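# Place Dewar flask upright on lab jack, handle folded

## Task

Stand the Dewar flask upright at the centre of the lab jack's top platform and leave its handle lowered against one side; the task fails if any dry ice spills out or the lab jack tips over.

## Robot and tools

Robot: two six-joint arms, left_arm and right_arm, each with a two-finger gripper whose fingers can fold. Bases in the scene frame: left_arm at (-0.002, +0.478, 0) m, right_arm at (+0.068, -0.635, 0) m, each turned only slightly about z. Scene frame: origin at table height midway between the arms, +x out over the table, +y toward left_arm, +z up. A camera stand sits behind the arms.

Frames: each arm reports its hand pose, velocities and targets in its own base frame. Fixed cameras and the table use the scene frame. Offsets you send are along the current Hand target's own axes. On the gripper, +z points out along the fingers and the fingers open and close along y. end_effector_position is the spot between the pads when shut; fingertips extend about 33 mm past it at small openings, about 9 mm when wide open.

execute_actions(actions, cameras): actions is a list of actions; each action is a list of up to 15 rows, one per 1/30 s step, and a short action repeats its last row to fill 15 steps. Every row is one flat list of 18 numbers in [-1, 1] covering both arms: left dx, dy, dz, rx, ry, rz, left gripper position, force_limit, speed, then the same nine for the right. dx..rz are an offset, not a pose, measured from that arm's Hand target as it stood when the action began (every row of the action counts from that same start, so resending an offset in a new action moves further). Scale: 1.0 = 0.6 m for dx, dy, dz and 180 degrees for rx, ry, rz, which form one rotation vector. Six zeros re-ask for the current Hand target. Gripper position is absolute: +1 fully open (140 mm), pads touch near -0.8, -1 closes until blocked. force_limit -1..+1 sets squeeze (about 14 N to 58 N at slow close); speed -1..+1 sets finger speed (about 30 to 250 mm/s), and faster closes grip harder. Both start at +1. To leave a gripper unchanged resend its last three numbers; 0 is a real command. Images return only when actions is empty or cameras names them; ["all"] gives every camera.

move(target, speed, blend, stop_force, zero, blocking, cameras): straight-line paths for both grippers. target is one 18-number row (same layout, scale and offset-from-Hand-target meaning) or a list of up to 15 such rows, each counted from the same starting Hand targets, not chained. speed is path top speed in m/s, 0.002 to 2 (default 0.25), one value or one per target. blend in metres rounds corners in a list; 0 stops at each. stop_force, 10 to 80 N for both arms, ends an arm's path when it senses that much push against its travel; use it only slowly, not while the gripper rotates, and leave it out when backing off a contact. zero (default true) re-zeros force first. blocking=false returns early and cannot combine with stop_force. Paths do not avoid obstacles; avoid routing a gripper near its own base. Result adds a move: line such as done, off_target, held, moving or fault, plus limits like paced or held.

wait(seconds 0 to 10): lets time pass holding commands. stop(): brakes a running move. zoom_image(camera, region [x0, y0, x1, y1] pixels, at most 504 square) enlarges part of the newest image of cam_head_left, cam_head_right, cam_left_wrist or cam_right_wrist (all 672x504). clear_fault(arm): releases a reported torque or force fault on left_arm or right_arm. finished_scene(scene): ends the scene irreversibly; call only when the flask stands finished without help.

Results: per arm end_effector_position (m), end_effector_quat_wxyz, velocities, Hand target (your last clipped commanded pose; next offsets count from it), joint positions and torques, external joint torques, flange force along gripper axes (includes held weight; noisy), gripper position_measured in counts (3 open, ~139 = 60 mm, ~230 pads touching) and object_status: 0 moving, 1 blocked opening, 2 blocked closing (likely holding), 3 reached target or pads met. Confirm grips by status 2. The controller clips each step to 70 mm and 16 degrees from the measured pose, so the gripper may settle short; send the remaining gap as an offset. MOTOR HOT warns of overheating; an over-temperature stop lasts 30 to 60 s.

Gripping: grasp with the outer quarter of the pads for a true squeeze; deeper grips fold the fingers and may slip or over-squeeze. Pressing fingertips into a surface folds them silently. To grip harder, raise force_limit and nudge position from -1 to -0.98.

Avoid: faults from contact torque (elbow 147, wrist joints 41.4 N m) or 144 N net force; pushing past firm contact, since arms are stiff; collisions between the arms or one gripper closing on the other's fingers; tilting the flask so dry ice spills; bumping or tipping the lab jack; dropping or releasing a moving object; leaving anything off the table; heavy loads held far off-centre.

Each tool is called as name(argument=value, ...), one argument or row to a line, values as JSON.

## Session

execute_actions(
  actions=[],
)

zoom_image(
  camera="cam_head_left",
  region=[230, 120, 500, 300],
)

zoom_image(
  camera="cam_head_right",
  region=[230, 120, 500, 300],
)

Scene clock: 0.00 s.
left_arm: end_effector_position=(+0.1257, -0.1209, +0.2498) position_measured=3 object_status=3 end_effector_quat_wxyz=(+0.695, -0.180, -0.674, +0.175) | right_arm: end_effector_position=(+1.3781, +0.0833, +0.2598) position_measured=3 object_status=3 end_effector_quat_wxyz=(-0.008, +0.781, -0.340, +0.525)
Joint positions: left_arm=[-0.34 0.349 2.305 -0.371 2.056 -1.233] | right_arm=[0.146 1.135 0.445 -0.806 0.693 2.936]
Joint velocities: within noise
Joint torques (N m): no reading
External joint torques (N m): no reading
Flange force (N): no reading
Hand target: left_arm +0.1257, -0.1209, +0.2498; +0.695, -0.180, -0.674, +0.175 | right_arm +1.3781, +0.0833, +0.2598; -0.008, +0.781, -0.340, +0.525
Tool commands: left_gripper/position=+1.0 left_gripper/force_limit=+1.0 left_gripper/speed=+1.0 right_gripper/position=+1.0 right_gripper/force_limit=+1.0 right_gripper/speed=+1.0

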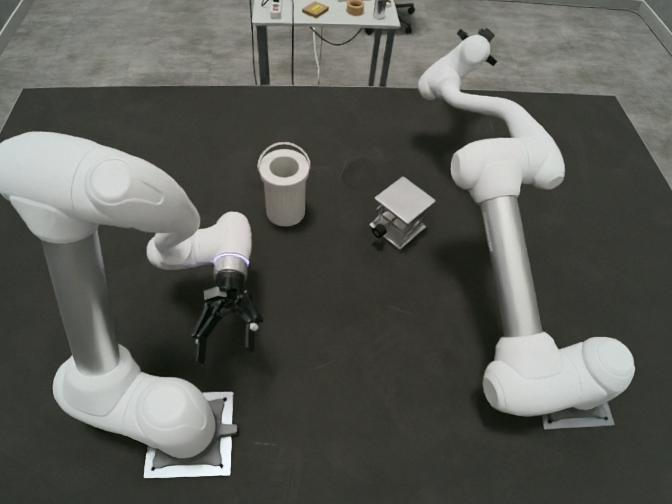

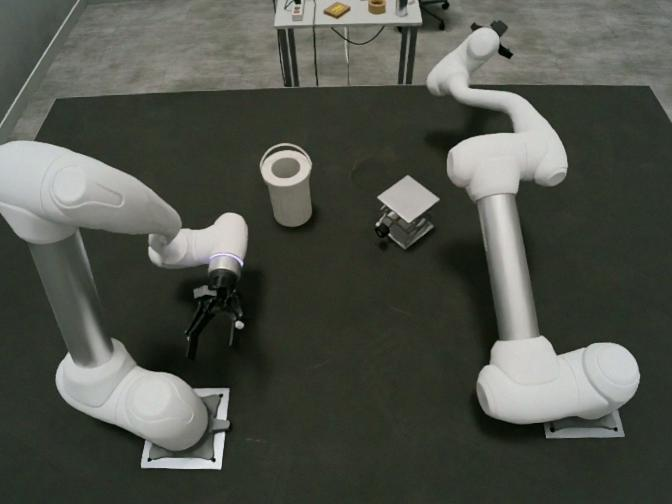

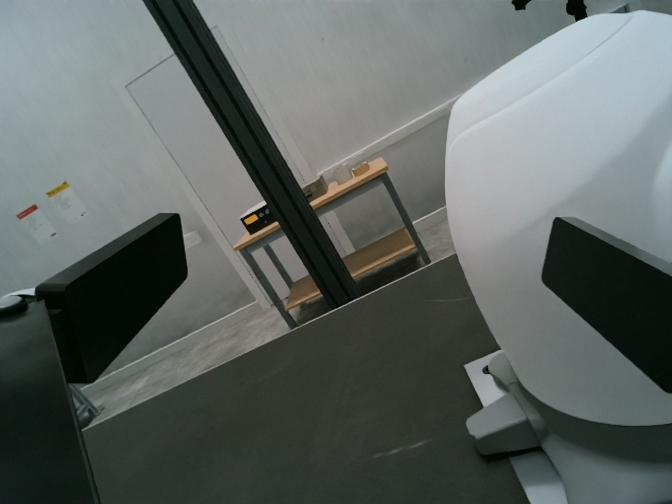

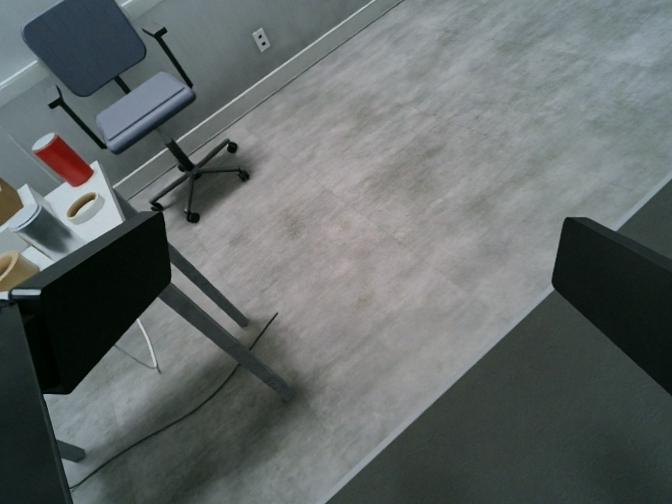

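Scaled by 1.867 from the camera's 672x504 image, which has a finer 960x720 frame.

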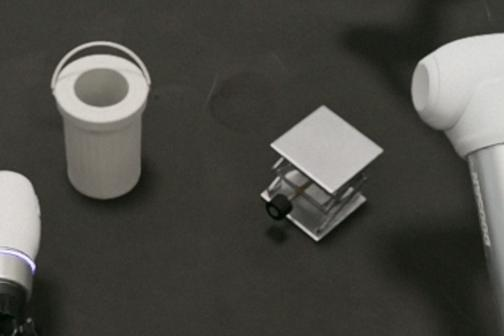

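Scaled by 1.867 from the camera's 672x504 image, which has a finer 960x720 frame.

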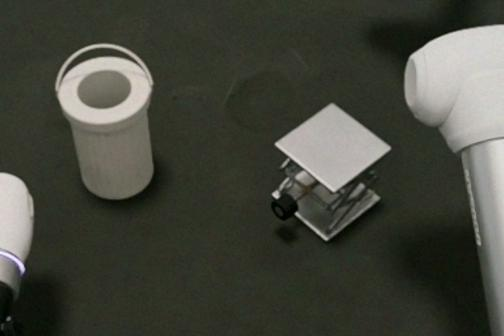

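move(
  target=[0.2738,-0.2195,-0.4492,-0.4532,-0.2709,0.2573,1,1,1,0,0,0,0,0,0,1,1,1],
  speed=0.35,
)

Scene clock: 79.30 s.
left_arm: end_effector_position=(+0.4002, -0.1597, +0.4502) position_measured=3 object_status=3 end_effector_quat_wxyz=(+0.000, +0.707, +0.707, +0.000) | right_arm: end_effector_position=(+1.3781, +0.0833, +0.2598) position_measured=3 object_status=3 end_effector_quat_wxyz=(-0.008, +0.781, -0.340, +0.525)
Joint positions: left_arm=[-0.46 -0.21 1.738 0 1.613 -0.461] | right_arm=[0.146 1.135 0.445 -0.806 0.693 2.936]
Joint torques (N m): left_arm=[1 -18.61 -40.98 4 0.3 -0.78] | right_arm=[0.45 -135.49 -43.22 1.72 -1.43 -0.18]
External joint torques (N m): left_arm=[-1.01 -1.48 -0.49 0.3 -0.3 0.78] | right_arm=[0.28 -5.49 -1.78 0.05 -0.05 0.16]
Flange force (N): left_arm=[0.1 -1.8 -0.3] | right_arm=[0.0 0.0 0.0]
Hand target: left_arm +0.4001, -0.1597, +0.4502; +0.000, +0.707, +0.707, +0.000 | right_arm +1.3781, +0.0833, +0.2598; -0.008, +0.781, -0.340, +0.525
Off the commanded pose: left_arm 0.000 m, 0 deg | right_arm 0.000 m, 0 deg.
move: done

move(
  target=[-0.67,0.4683,0,0,0,0,1,1,1,0,0,0,0,0,0,1,1,1],
  speed=0.3,
  cameras=["cam_left_wrist"],
)

zoom_image(
  camera="cam_left_wrist",
  region=[200, 100, 500, 400],
)

move(
  target=[0,0,0.1833,0,0,0,1,1,1,0,0,0,0,0,0,1,1,1],
  speed=0.2,
  cameras=["cam_left_wrist","cam_head_left"],
)

zoom_image(
  camera="cam_left_wrist",
  region=[150, 100, 550, 500],
)

Scene clock: 96.57 s.
left_arm: end_effector_position=(+0.6815, -0.5614, +0.4507) position_measured=3 object_status=3 end_effector_quat_wxyz=(+0.001, +0.707, +0.707, +0.000) | right_arm: end_effector_position=(+1.3781, +0.0833, +0.2598) position_measured=3 object_status=3 end_effector_quat_wxyz=(-0.008, +0.781, -0.340, +0.525)
Joint positions: left_arm=[-0.728 0.568 0.808 0 1.764 -0.729] | right_arm=[0.146 1.135 0.445 -0.806 0.693 2.936]
Joint torques (N m): left_arm=[1.83 -100.17 -40.43 3.92 0.23 -0.77] | right_arm=[-0.16 -135.67 -42.96 1.66 -1.46 -0.12]
External joint torques (N m): left_arm=[-1.88 4.26 -0.32 0.3 -0.21 0.77] | right_arm=[1.1 -5.38 -2.08 0.13 -0.02 0.1]
Flange force (N): left_arm=[-7.4 7.0 -2.2] | right_arm=[0.0 0.0 0.0]
Hand target: left_arm +0.6815, -0.5614, +0.4507; +0.000, +0.707, +0.707, +0.000 | right_arm +1.3781, +0.0833, +0.2598; -0.008, +0.781, -0.340, +0.525
Off the commanded pose: left_arm 0.000 m, 0 deg | right_arm 0.000 m, 0 deg.
move: done
Images, in order (width x height): cam_left_wrist 672x504.

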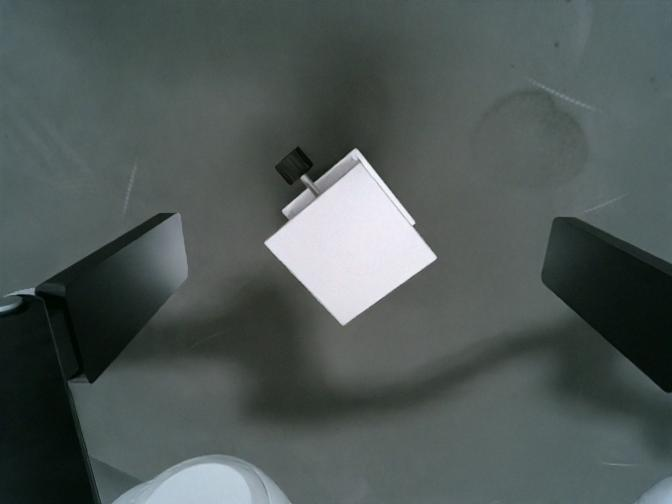

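Scaled by 1.680 from the camera's 672x504 image, which has a finer 960x720 frame.

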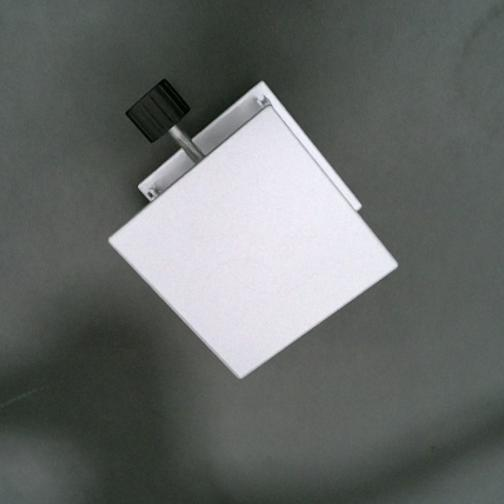

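Scene clock: 97.47 s.
left_arm: end_effector_position=(+0.6816, -0.5615, +0.3408) position_measured=3 object_status=3 end_effector_quat_wxyz=(+0.001, +0.707, +0.707, +0.000) | right_arm: end_effector_position=(+1.3781, +0.0833, +0.2598) position_measured=3 object_status=3 end_effector_quat_wxyz=(-0.008, +0.781, -0.340, +0.525)
Joint positions: left_arm=[-0.728 0.548 1.038 0 1.555 -0.729] | right_arm=[0.146 1.135 0.445 -0.806 0.693 2.936]
Joint torques (N m): left_arm=[0.77 -97.56 -40.1 4.03 0.24 -0.75] | right_arm=[-0.07 -135.34 -43.28 1.66 -1.43 -0.17]
External joint torques (N m): left_arm=[-0.68 2.04 -1.58 0.3 -0.22 0.75] | right_arm=[-0.14 -5.52 -1.68 0.08 -0.03 0.15]
Flange force (N): left_arm=[-5.2 6.4 -2.3] | right_arm=[0.0 0.0 0.0]
Hand target: left_arm +0.6816, -0.5614, +0.3407; +0.000, +0.707, +0.707, +0.000 | right_arm +1.3781, +0.0833, +0.2598; -0.008, +0.781, -0.340, +0.525
Off the commanded pose: left_arm 0.000 m, 0 deg | right_arm 0.000 m, 0 deg.
move: done
Images, in order (width x height): cam_head_left 672x504, cam_left_wrist 672x504.

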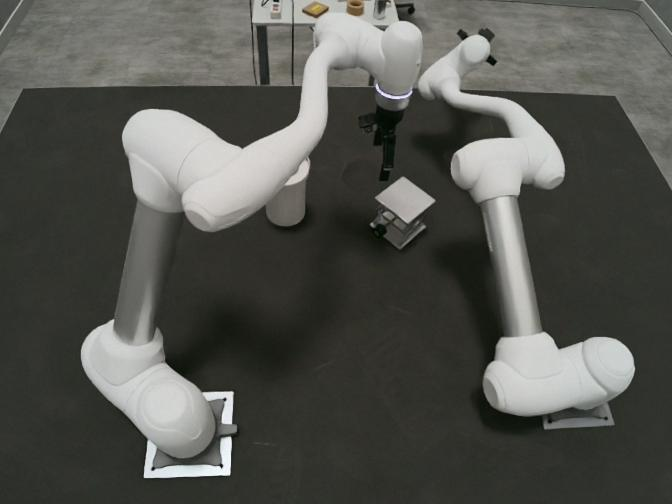

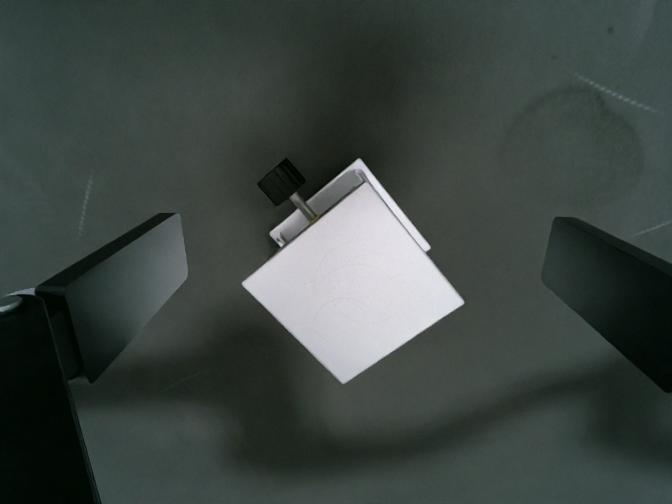

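Scaled by 1.260 from the camera's 672x504 image, which has a finer 960x720 frame.

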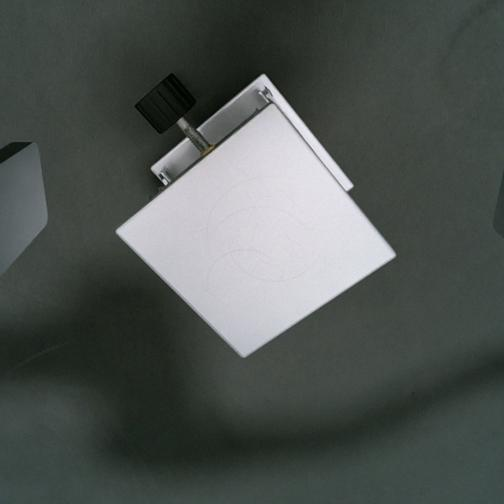

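move(
  target=[0.6107,0.1573,-0.1322,0,0,0,1,1,1,0,0,0,0,0,0,1,1,1],
  speed=0.25,
  cameras=["cam_left_wrist","cam_head_left","cam_head_right"],
)

zoom_image(
  camera="cam_left_wrist",
  region=[190, 80, 490, 380],
)

Scene clock: 149.83 s.
left_arm: end_effector_position=(+0.7755, -0.1949, +0.4199) position_measured=3 object_status=3 end_effector_quat_wxyz=(+0.001, +0.707, +0.707, +0.000) | right_arm: end_effector_position=(+1.3781, +0.0833, +0.2598) position_measured=3 object_status=3 end_effector_quat_wxyz=(-0.008, +0.781, -0.340, +0.525)
Joint positions: left_arm=[-0.289 0.398 1.122 -0.001 1.621 -0.29] | right_arm=[0.146 1.135 0.445 -0.806 0.693 2.936]
Joint torques (N m): left_arm=[1.41 -82.74 -40.8 4.02 0.22 -0.78] | right_arm=[0.29 -136.35 -43.12 1.6 -1.45 -0.24]
External joint torques (N m): left_arm=[-1.4 1.47 -0.76 0.3 -0.22 0.78] | right_arm=[0.05 -4.19 -1.78 0.16 -0.03 0.22]
Flange force (N): left_arm=[-1.8 4.1 -1.2] | right_arm=[0.0 0.0 0.0]
Hand target: left_arm +0.7756, -0.1949, +0.4198; +0.000, +0.707, +0.707, +0.000 | right_arm +1.3781, +0.0833, +0.2598; -0.008, +0.781, -0.340, +0.525
Off the commanded pose: left_arm 0.000 m, 0 deg | right_arm 0.000 m, 0 deg.
move: done
Images, in order (width x height): cam_head_left 672x504, cam_head_right 672x504, cam_left_wrist 672x504.

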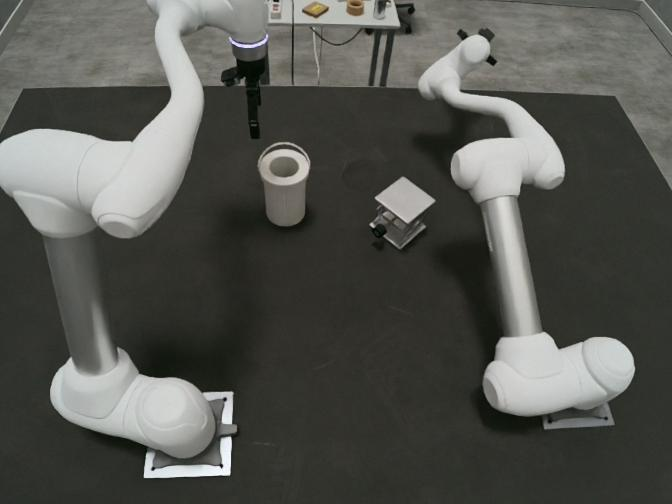

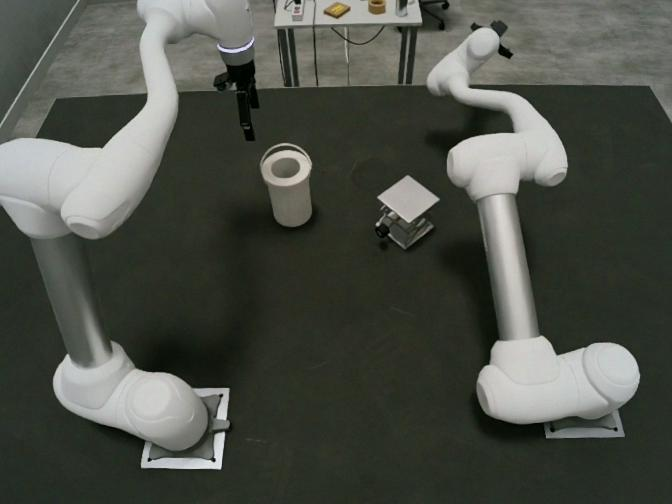

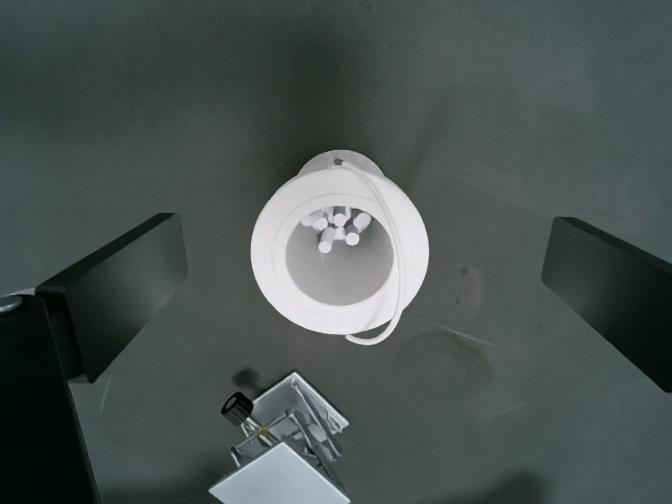

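Scaled by 1.680 from the camera's 672x504 image, which has a finer 960x720 frame.

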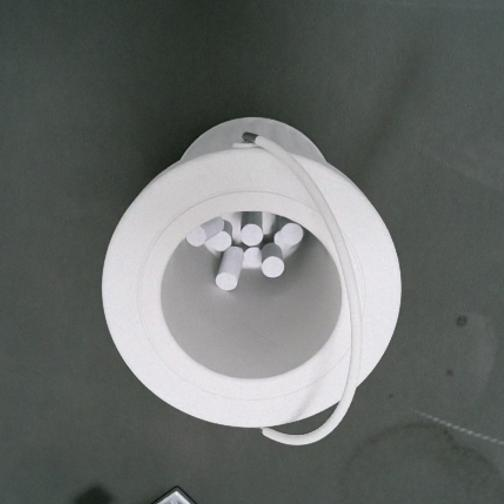

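move(
  target=[-0.1183,0.0623,0.1248,0,0,-0.0256,-0.32,1,0,0,0,0,0,0,0,1,1,1],
  speed=0.15,
  cameras=["cam_left_wrist"],
)

zoom_image(
  camera="cam_left_wrist",
  region=[130, 80, 500, 380],
)

Scene clock: 224.10 s.
left_arm: end_effector_position=(+0.8131, -0.2660, +0.3450) position_measured=169 object_status=3 end_effector_quat_wxyz=(+0.001, +0.678, +0.735, +0.000) | right_arm: end_effector_position=(+1.3781, +0.0833, +0.2598) position_measured=3 object_status=3 end_effector_quat_wxyz=(-0.008, +0.781, -0.340, +0.525)
Joint positions: left_arm=[-0.356 0.497 1.109 0 1.534 -0.438] | right_arm=[0.146 1.135 0.445 -0.806 0.693 2.936]
Joint torques (N m): left_arm=[0.54 -92.84 -41.09 3.95 0.28 -0.79] | right_arm=[0.07 -135.97 -43.5 1.64 -1.48 -0.15]
External joint torques (N m): left_arm=[-0.51 2.42 -0.35 0.35 -0.27 0.79] | right_arm=[-0.14 -3.9 -1.13 0.1 0.03 0.13]
Flange force (N): left_arm=[-1.7 4.8 0.0] | right_arm=[0.0 0.0 0.0]
Hand target: left_arm +0.8131, -0.2659, +0.3450; +0.000, +0.678, +0.735, +0.000 | right_arm +1.3781, +0.0833, +0.2598; -0.008, +0.781, -0.340, +0.525
Off the commanded pose: left_arm 0.000 m, 0 deg | right_arm 0.000 m, 0 deg.
move: done
Images, in order (width x height): cam_left_wrist 672x504.

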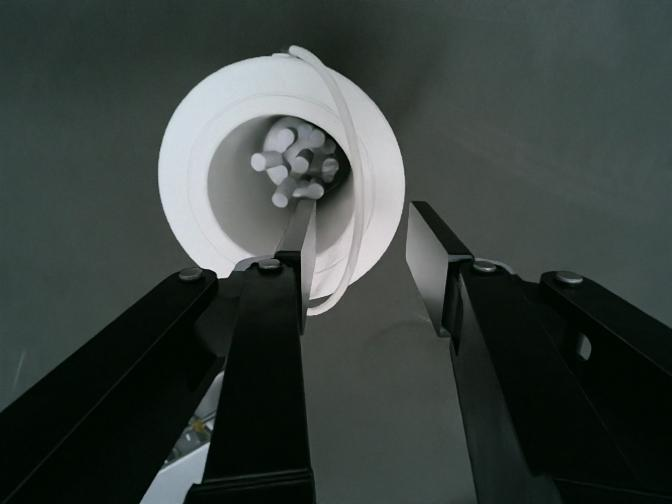

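Scaled by 1.362 from the camera's 672x504 image, which has a finer 960x720 frame.

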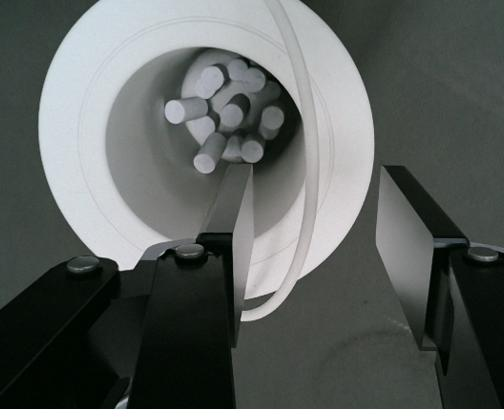

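move(
  target=[
    [0,0,0.065,0,0,0,-0.32,1,0,0,0,0,0,0,0,1,1,1],
    [0,-0.0287,0.065,0,0,0,-0.32,1,0,0,0,0,0,0,0,1,1,1],
    [0,-0.0533,0.0522,0,0,0,-0.32,1,0,0,0,0,0,0,0,1,1,1],
    [0,-0.08,0.0443,0,0,0,-0.32,1,0,0,0,0,0,0,0,1,1,1],
    [0,-0.11,0.0417,0,0,0,-0.32,1,0,0,0,0,0,0,0,1,1,1],
  ],
  speed=[0.1,0.06,0.05,0.05,0.05],
  blend=[0.006,0.006,0.006,0.006,0],
  cameras=["cam_left_wrist","cam_head_left","cam_head_right"],
)

zoom_image(
  camera="cam_left_wrist",
  region=[150, 0, 550, 380],
)

zoom_image(
  camera="cam_head_left",
  region=[230, 110, 340, 240],
)

Scene clock: 253.43 s.
left_arm: end_effector_position=(+0.7473, -0.2713, +0.3200) position_measured=169 object_status=3 end_effector_quat_wxyz=(+0.000, +0.678, +0.735, +0.000) | right_arm: end_effector_position=(+1.3781, +0.0833, +0.2598) position_measured=3 object_status=3 end_effector_quat_wxyz=(-0.008, +0.781, -0.340, +0.525)
Joint positions: left_arm=[-0.391 0.397 1.303 0 1.441 -0.473] | right_arm=[0.146 1.135 0.445 -0.806 0.693 2.936]
Joint torques (N m): left_arm=[0.92 -82.59 -40.5 3.94 0.36 -0.75] | right_arm=[-0.1 -136.03 -43.07 1.64 -1.55 -0.35]
External joint torques (N m): left_arm=[-0.91 1.8 -0.67 0.33 -0.35 0.75] | right_arm=[0.54 -4.81 -1.89 0.13 0.08 0.34]
Flange force (N): left_arm=[-2.0 3.9 0.0] | right_arm=[0.0 0.0 0.0]
Hand target: left_arm +0.7473, -0.2712, +0.3200; +0.000, +0.678, +0.735, +0.000 | right_arm +1.3781, +0.0833, +0.2598; -0.008, +0.781, -0.340, +0.525
Off the commanded pose: left_arm 0.000 m, 0 deg | right_arm 0.000 m, 0 deg.
move: done
Images, in order (width x height): cam_head_left 672x504, cam_head_right 672x504, cam_left_wrist 672x504.

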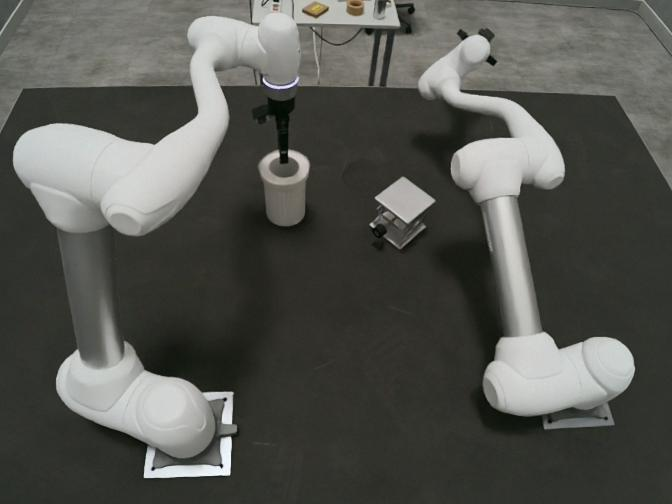

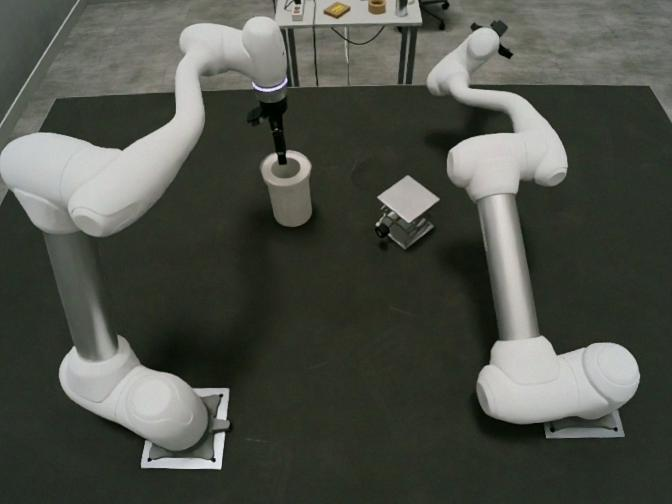

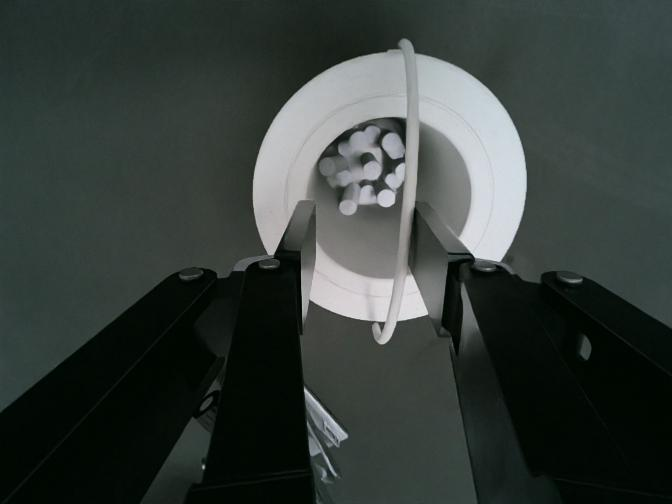

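Scaled by 1.260 from the camera's 672x504 image, which has a finer 960x720 frame.

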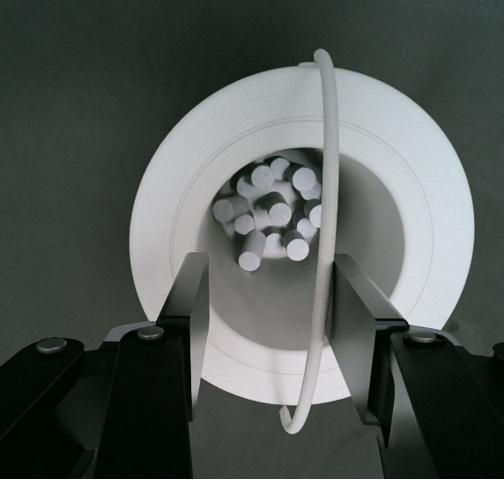

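Scaled by 3.877 from the camera's 672x504 image, which has a finer 960x720 frame.

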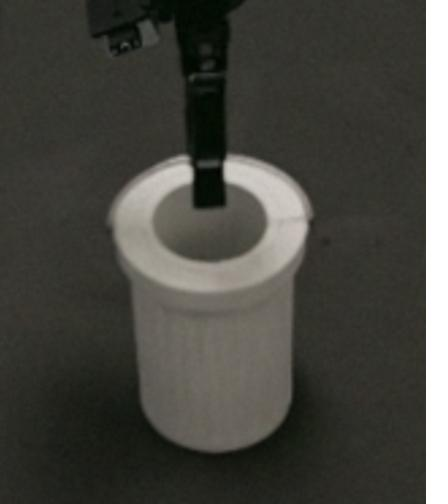

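move(
  target=[-0.004,0.0203,-0.002,-0.1111,0,0,-0.32,1,0,0,0,0,0,0,0,1,1,1],
  speed=0.1,
  cameras=["cam_left_wrist","cam_head_left"],
)

zoom_image(
  camera="cam_left_wrist",
  region=[150, 0, 550, 380],
)

Scene clock: 286.53 s.
left_arm: end_effector_position=(+0.7597, -0.2726, +0.3212) position_measured=169 object_status=3 end_effector_quat_wxyz=(+0.118, +0.667, +0.724, +0.128) | right_arm: end_effector_position=(+1.3781, +0.0833, +0.2598) position_measured=3 object_status=3 end_effector_quat_wxyz=(-0.008, +0.781, -0.340, +0.525)
Joint positions: left_arm=[-0.46 0.257 1.527 0.203 1.063 -0.614] | right_arm=[0.146 1.135 0.445 -0.806 0.693 2.936]
Joint torques (N m): left_arm=[1.01 -68.69 -41.21 4.31 -0.52 -0.77] | right_arm=[0.25 -136.34 -43.03 1.72 -1.45 -0.24]
External joint torques (N m): left_arm=[-0.97 0.82 -0.38 0.28 -0.23 0.79] | right_arm=[-0.97 -5.4 -2.27 0.01 -0.02 0.22]
Flange force (N): left_arm=[-1.1 1.6 0.5] | right_arm=[0.0 0.0 0.0]
Hand target: left_arm +0.7596, -0.2726, +0.3212; +0.118, +0.667, +0.724, +0.128 | right_arm +1.3781, +0.0833, +0.2598; -0.008, +0.781, -0.340, +0.525
Off the commanded pose: left_arm 0.000 m, 0 deg | right_arm 0.000 m, 0 deg.
move: done
Images, in order (width x height): cam_head_left 672x504, cam_left_wrist 672x504.

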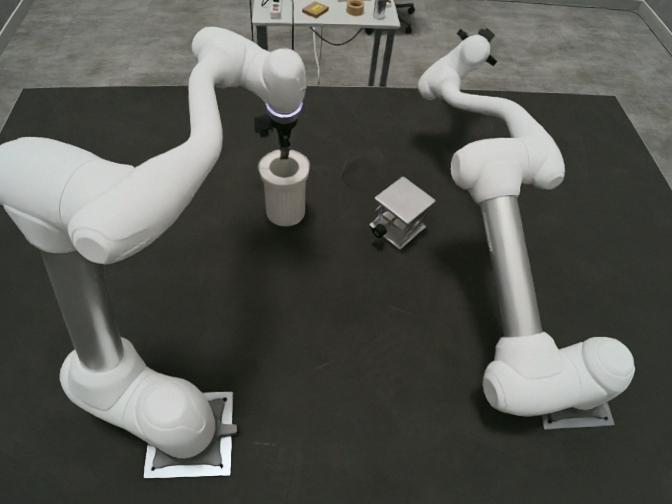

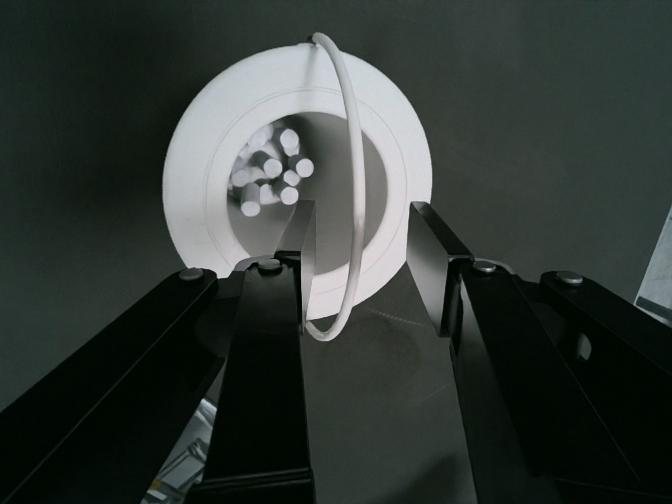

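Scaled by 1.260 from the camera's 672x504 image, which has a finer 960x720 frame.

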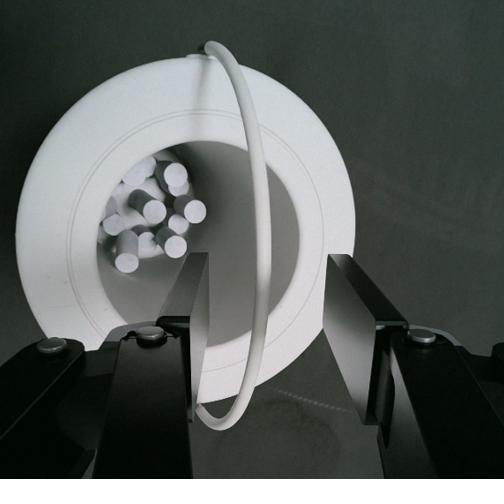

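move(
  target=[0,0,0,0,0,0,-1,0.1,-1,0,0,0,0,0,0,1,1,1],
  cameras=[],
)

wait(
  seconds=0.8,
  cameras=["cam_left_wrist"],
)

zoom_image(
  camera="cam_left_wrist",
  region=[150, 0, 550, 380],
)

Scene clock: 294.37 s.
left_arm: end_effector_position=(+0.7596, -0.2726, +0.3212) position_measured=225 object_status=0 end_effector_quat_wxyz=(+0.118, +0.667, +0.724, +0.128) | right_arm: end_effector_position=(+1.3781, +0.0833, +0.2598) position_measured=3 object_status=3 end_effector_quat_wxyz=(-0.008, +0.781, -0.340, +0.525)
Joint positions: left_arm=[-0.46 0.257 1.527 0.203 1.063 -0.614] | right_arm=[0.146 1.135 0.445 -0.806 0.693 2.936]
Joint torques (N m): left_arm=[1.55 -65.83 -38.9 4.1 -0.3 -0.85] | right_arm=[-0.08 -135.8 -43.12 1.57 -1.46 -0.23]
External joint torques (N m): left_arm=[-1.55 -1.89 -2.75 0.51 -0.46 0.87] | right_arm=[0.95 -4.91 -1.78 0.2 -0.01 0.21]
Flange force (N): left_arm=[-2.0 2.9 -3.1] | right_arm=[0.0 0.0 0.0]
Hand target: left_arm +0.7596, -0.2726, +0.3212; +0.118, +0.667, +0.724, +0.128 | right_arm +1.3781, +0.0833, +0.2598; -0.008, +0.781, -0.340, +0.525
Off the commanded pose: left_arm 0.000 m, 0 deg | right_arm 0.000 m, 0 deg.
move: done
No camera images: "cameras" was empty.

Scene clock: 295.17 s.
left_arm: end_effector_position=(+0.7596, -0.2726, +0.3212) position_measured=225 object_status=2 end_effector_quat_wxyz=(+0.118, +0.667, +0.724, +0.128) | right_arm: end_effector_position=(+1.3781, +0.0833, +0.2598) position_measured=3 object_status=3 end_effector_quat_wxyz=(-0.008, +0.781, -0.340, +0.525)
Joint positions: left_arm=[-0.46 0.257 1.527 0.203 1.063 -0.614] | right_arm=[0.146 1.135 0.445 -0.806 0.693 2.936]
Joint torques (N m): left_arm=[1.36 -65.73 -38.94 4.03 -0.29 -0.74] | right_arm=[0.51 -135.74 -43.33 1.64 -1.47 -0.21]
External joint torques (N m): left_arm=[-1.41 -1.35 -2.39 0.53 -0.46 0.76] | right_arm=[-1.28 -4.32 -1.38 0.08 0.03 0.19]
Flange force (N): left_arm=[-2.0 2.8 -2.4] | right_arm=[0.0 0.0 0.0]
Hand target: left_arm +0.7596, -0.2726, +0.3212; +0.118, +0.667, +0.724, +0.128 | right_arm +1.3781, +0.0833, +0.2598; -0.008, +0.781, -0.340, +0.525
Tool commands: left_gripper/position=-1.0 left_gripper/force_limit=+0.1 left_gripper/speed=-1.0 right_gripper/position=+1.0 right_gripper/force_limit=+1.0 right_gripper/speed=+1.0
Off the commanded pose: left_arm 0.000 m, 0 deg | right_arm 0.000 m, 0 deg.
wait: 0.80 s; at rest by 0.17 s
Images, in order (width x height): cam_left_wrist 672x504.

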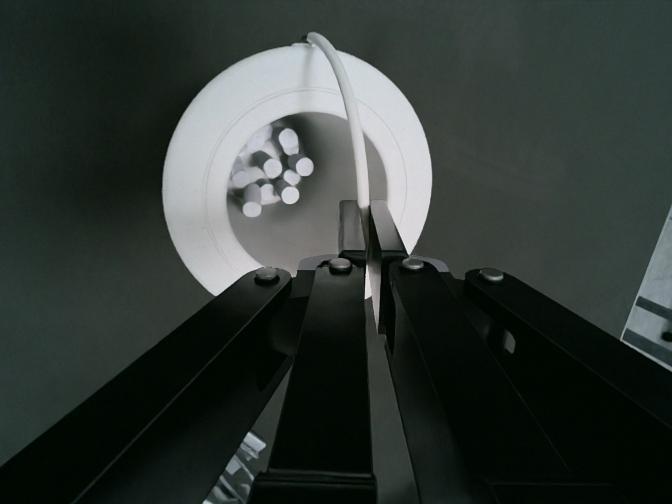

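Scaled by 1.260 from the camera's 672x504 image, which has a finer 960x720 frame.

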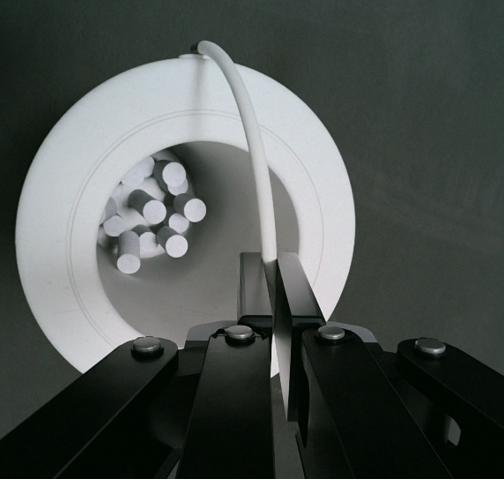

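move(
  target=[0,0.0086,-0.0235,0,0,0,-1,0.1,-1,0,0,0,0,0,0,1,1,1],
  speed=0.02,
  cameras=["cam_left_wrist","cam_head_left","cam_head_right"],
)

zoom_image(
  camera="cam_left_wrist",
  region=[150, 0, 550, 380],
)

zoom_image(
  camera="cam_head_left",
  region=[230, 110, 340, 240],
)

Scene clock: 310.47 s.
left_arm: end_effector_position=(+0.7597, -0.2726, +0.3362) position_measured=225 object_status=2 end_effector_quat_wxyz=(+0.118, +0.667, +0.724, +0.128) | right_arm: end_effector_position=(+1.3781, +0.0833, +0.2598) position_measured=3 object_status=3 end_effector_quat_wxyz=(-0.008, +0.781, -0.340, +0.525)
Joint positions: left_arm=[-0.46 0.252 1.506 0.2 1.088 -0.608] | right_arm=[0.146 1.135 0.445 -0.806 0.693 2.936]
Joint torques (N m): left_arm=[1.23 -76.18 -47.25 4.95 -1.35 -0.77] | right_arm=[0.9 -135.64 -43.01 1.66 -1.45 -0.17]
External joint torques (N m): left_arm=[-1.24 9.05 5.56 -0.33 0.59 0.79] | right_arm=[-1.03 -5.96 -2.23 0.09 -0.03 0.15]
Flange force (N): left_arm=[-2.1 -0.6 9.7] | right_arm=[0.0 0.0 0.0]
Hand target: left_arm +0.7597, -0.2726, +0.3362; +0.118, +0.667, +0.724, +0.128 | right_arm +1.3781, +0.0833, +0.2598; -0.008, +0.781, -0.340, +0.525
Off the commanded pose: left_arm 0.000 m, 0 deg | right_arm 0.000 m, 0 deg.
move: done
Images, in order (width x height): cam_head_left 672x504, cam_head_right 672x504, cam_left_wrist 672x504.

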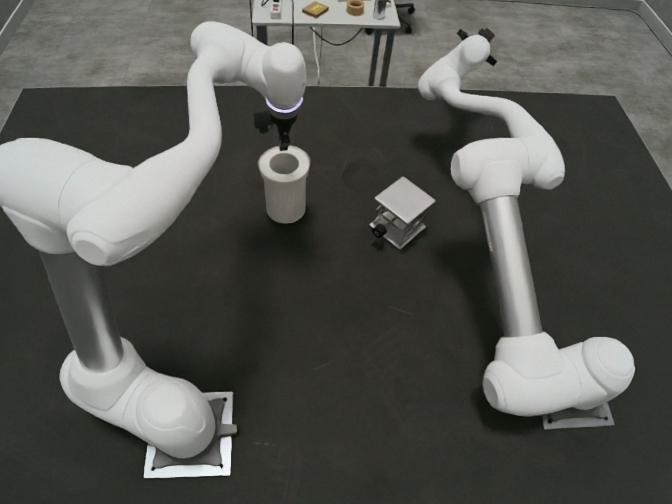

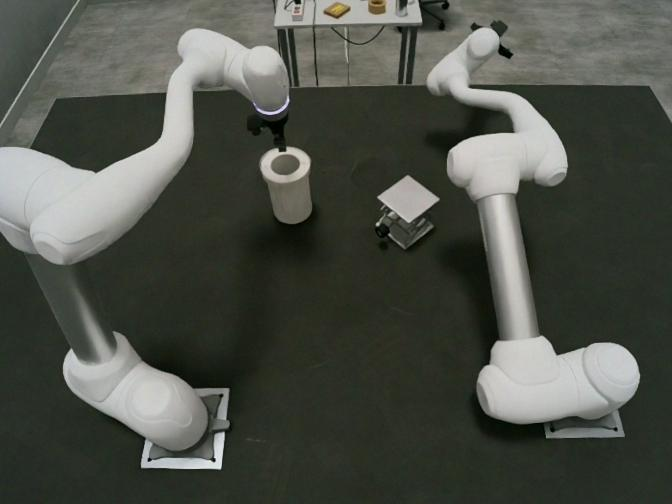

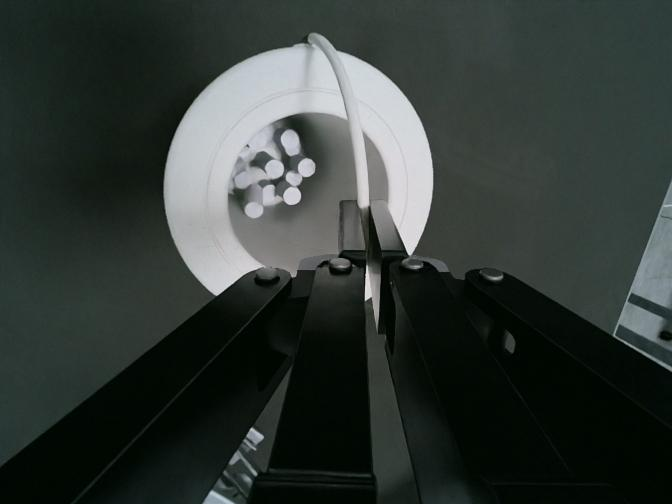

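Scaled by 1.260 from the camera's 672x504 image, which has a finer 960x720 frame.

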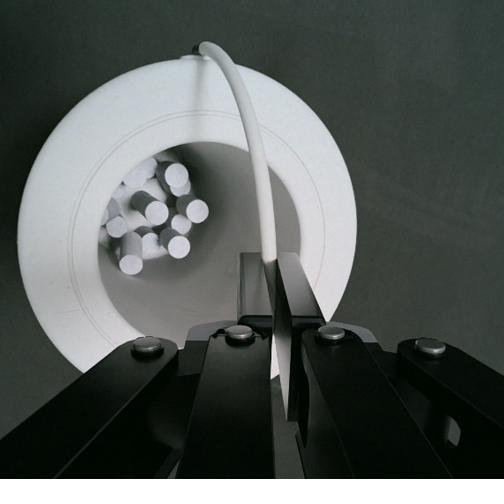

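Scaled by 3.877 from the camera's 672x504 image, which has a finer 960x720 frame.

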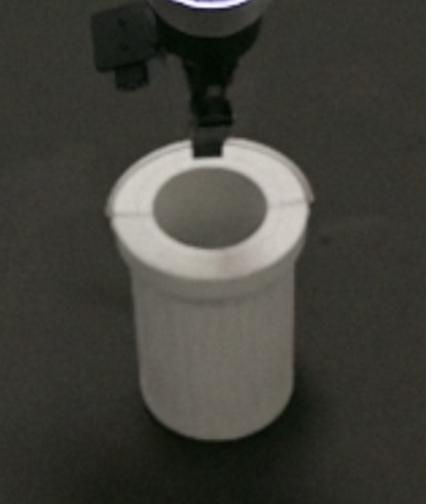

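move(
  target=[
    [0,0.04,-0.1095,0,0,0,-1,0.1,-1,0,0,0,0,0,0,1,1,1],
    [-0.3157,0.013,-0.305,0,0,0,-1,0.1,-1,0,0,0,0,0,0,1,1,1],
    [-0.6495,-0.0787,-0.3382,0,0,0,-1,0.1,-1,0,0,0,0,0,0,1,1,1],
  ],
  speed=[0.08,0.12,0.1],
  blend=[0.03,0.05,0],
  cameras=["cam_left_wrist","cam_head_left","cam_head_right"],
)

zoom_image(
  camera="cam_left_wrist",
  region=[150, 0, 550, 380],
)

zoom_image(
  camera="cam_head_left",
  region=[360, 90, 460, 250],
)

zoom_image(
  camera="cam_head_right",
  region=[360, 90, 460, 250],
)

Scene clock: 359.23 s.
left_arm: end_effector_position=(+0.6778, -0.6702, +0.5110) position_measured=225 object_status=2 end_effector_quat_wxyz=(+0.118, +0.667, +0.724, +0.128) | right_arm: end_effector_position=(+1.3781, +0.0833, +0.2598) position_measured=3 object_status=3 end_effector_quat_wxyz=(-0.008, +0.781, -0.340, +0.525)
Joint positions: left_arm=[-0.917 0.591 0.696 0.293 1.654 -0.944] | right_arm=[0.146 1.135 0.445 -0.806 0.693 2.936]
Joint torques (N m): left_arm=[1.37 -109.46 -45.25 5.17 -1.24 -0.77] | right_arm=[0.38 -135.56 -43.27 1.63 -1.41 -0.13]
External joint torques (N m): left_arm=[-1.46 12.12 5.11 -0.45 0.71 0.79] | right_arm=[-0.34 -5.41 -1.77 0.12 -0.07 0.11]
Flange force (N): left_arm=[-9.0 3.2 6.3] | right_arm=[0.0 0.0 0.0]
Hand target: left_arm +0.6779, -0.6702, +0.5109; +0.118, +0.667, +0.724, +0.128 | right_arm +1.3781, +0.0833, +0.2598; -0.008, +0.781, -0.340, +0.525
Off the commanded pose: left_arm 0.000 m, 0 deg | right_arm 0.000 m, 0 deg.
move: done
Images, in order (width x height): cam_head_left 672x504, cam_head_right 672x504, cam_left_wrist 672x504.

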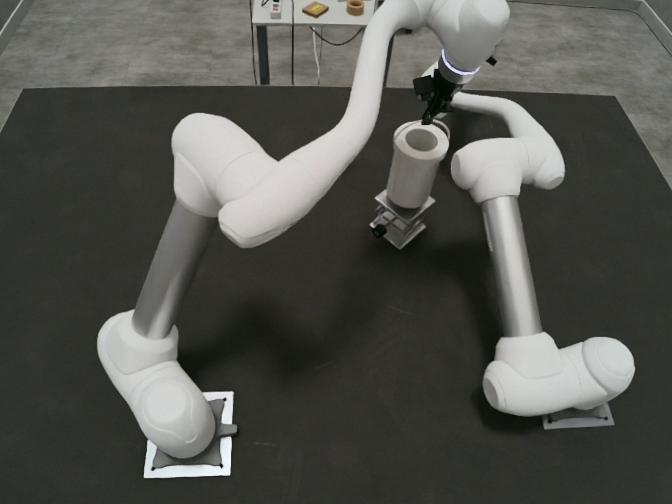

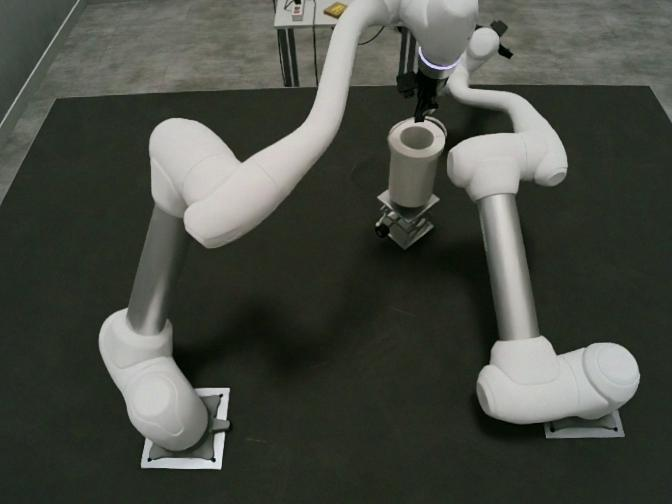

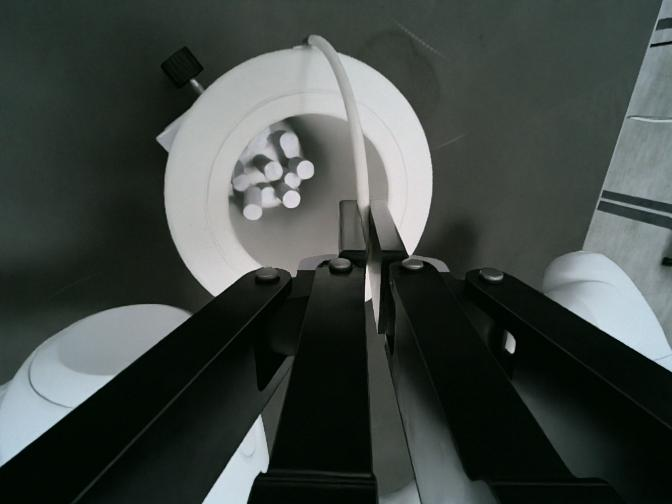

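Scaled by 1.260 from the camera's 672x504 image, which has a finer 960x720 frame.

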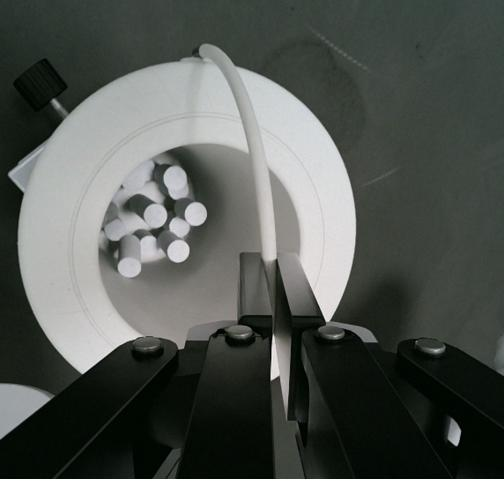

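Scaled by 3.150 from the camera's 672x504 image, which has a finer 960x720 frame.

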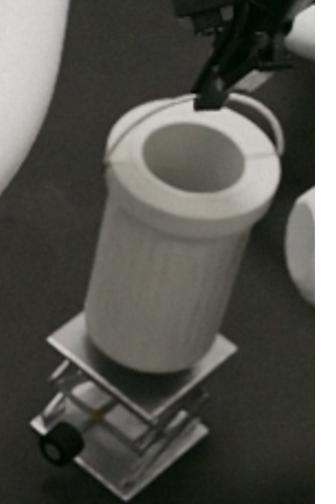

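Scaled by 3.150 from the camera's 672x504 image, which has a finer 960x720 frame.

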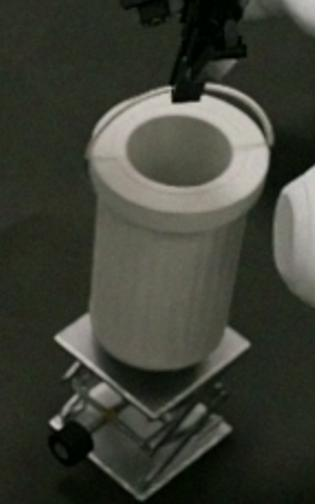

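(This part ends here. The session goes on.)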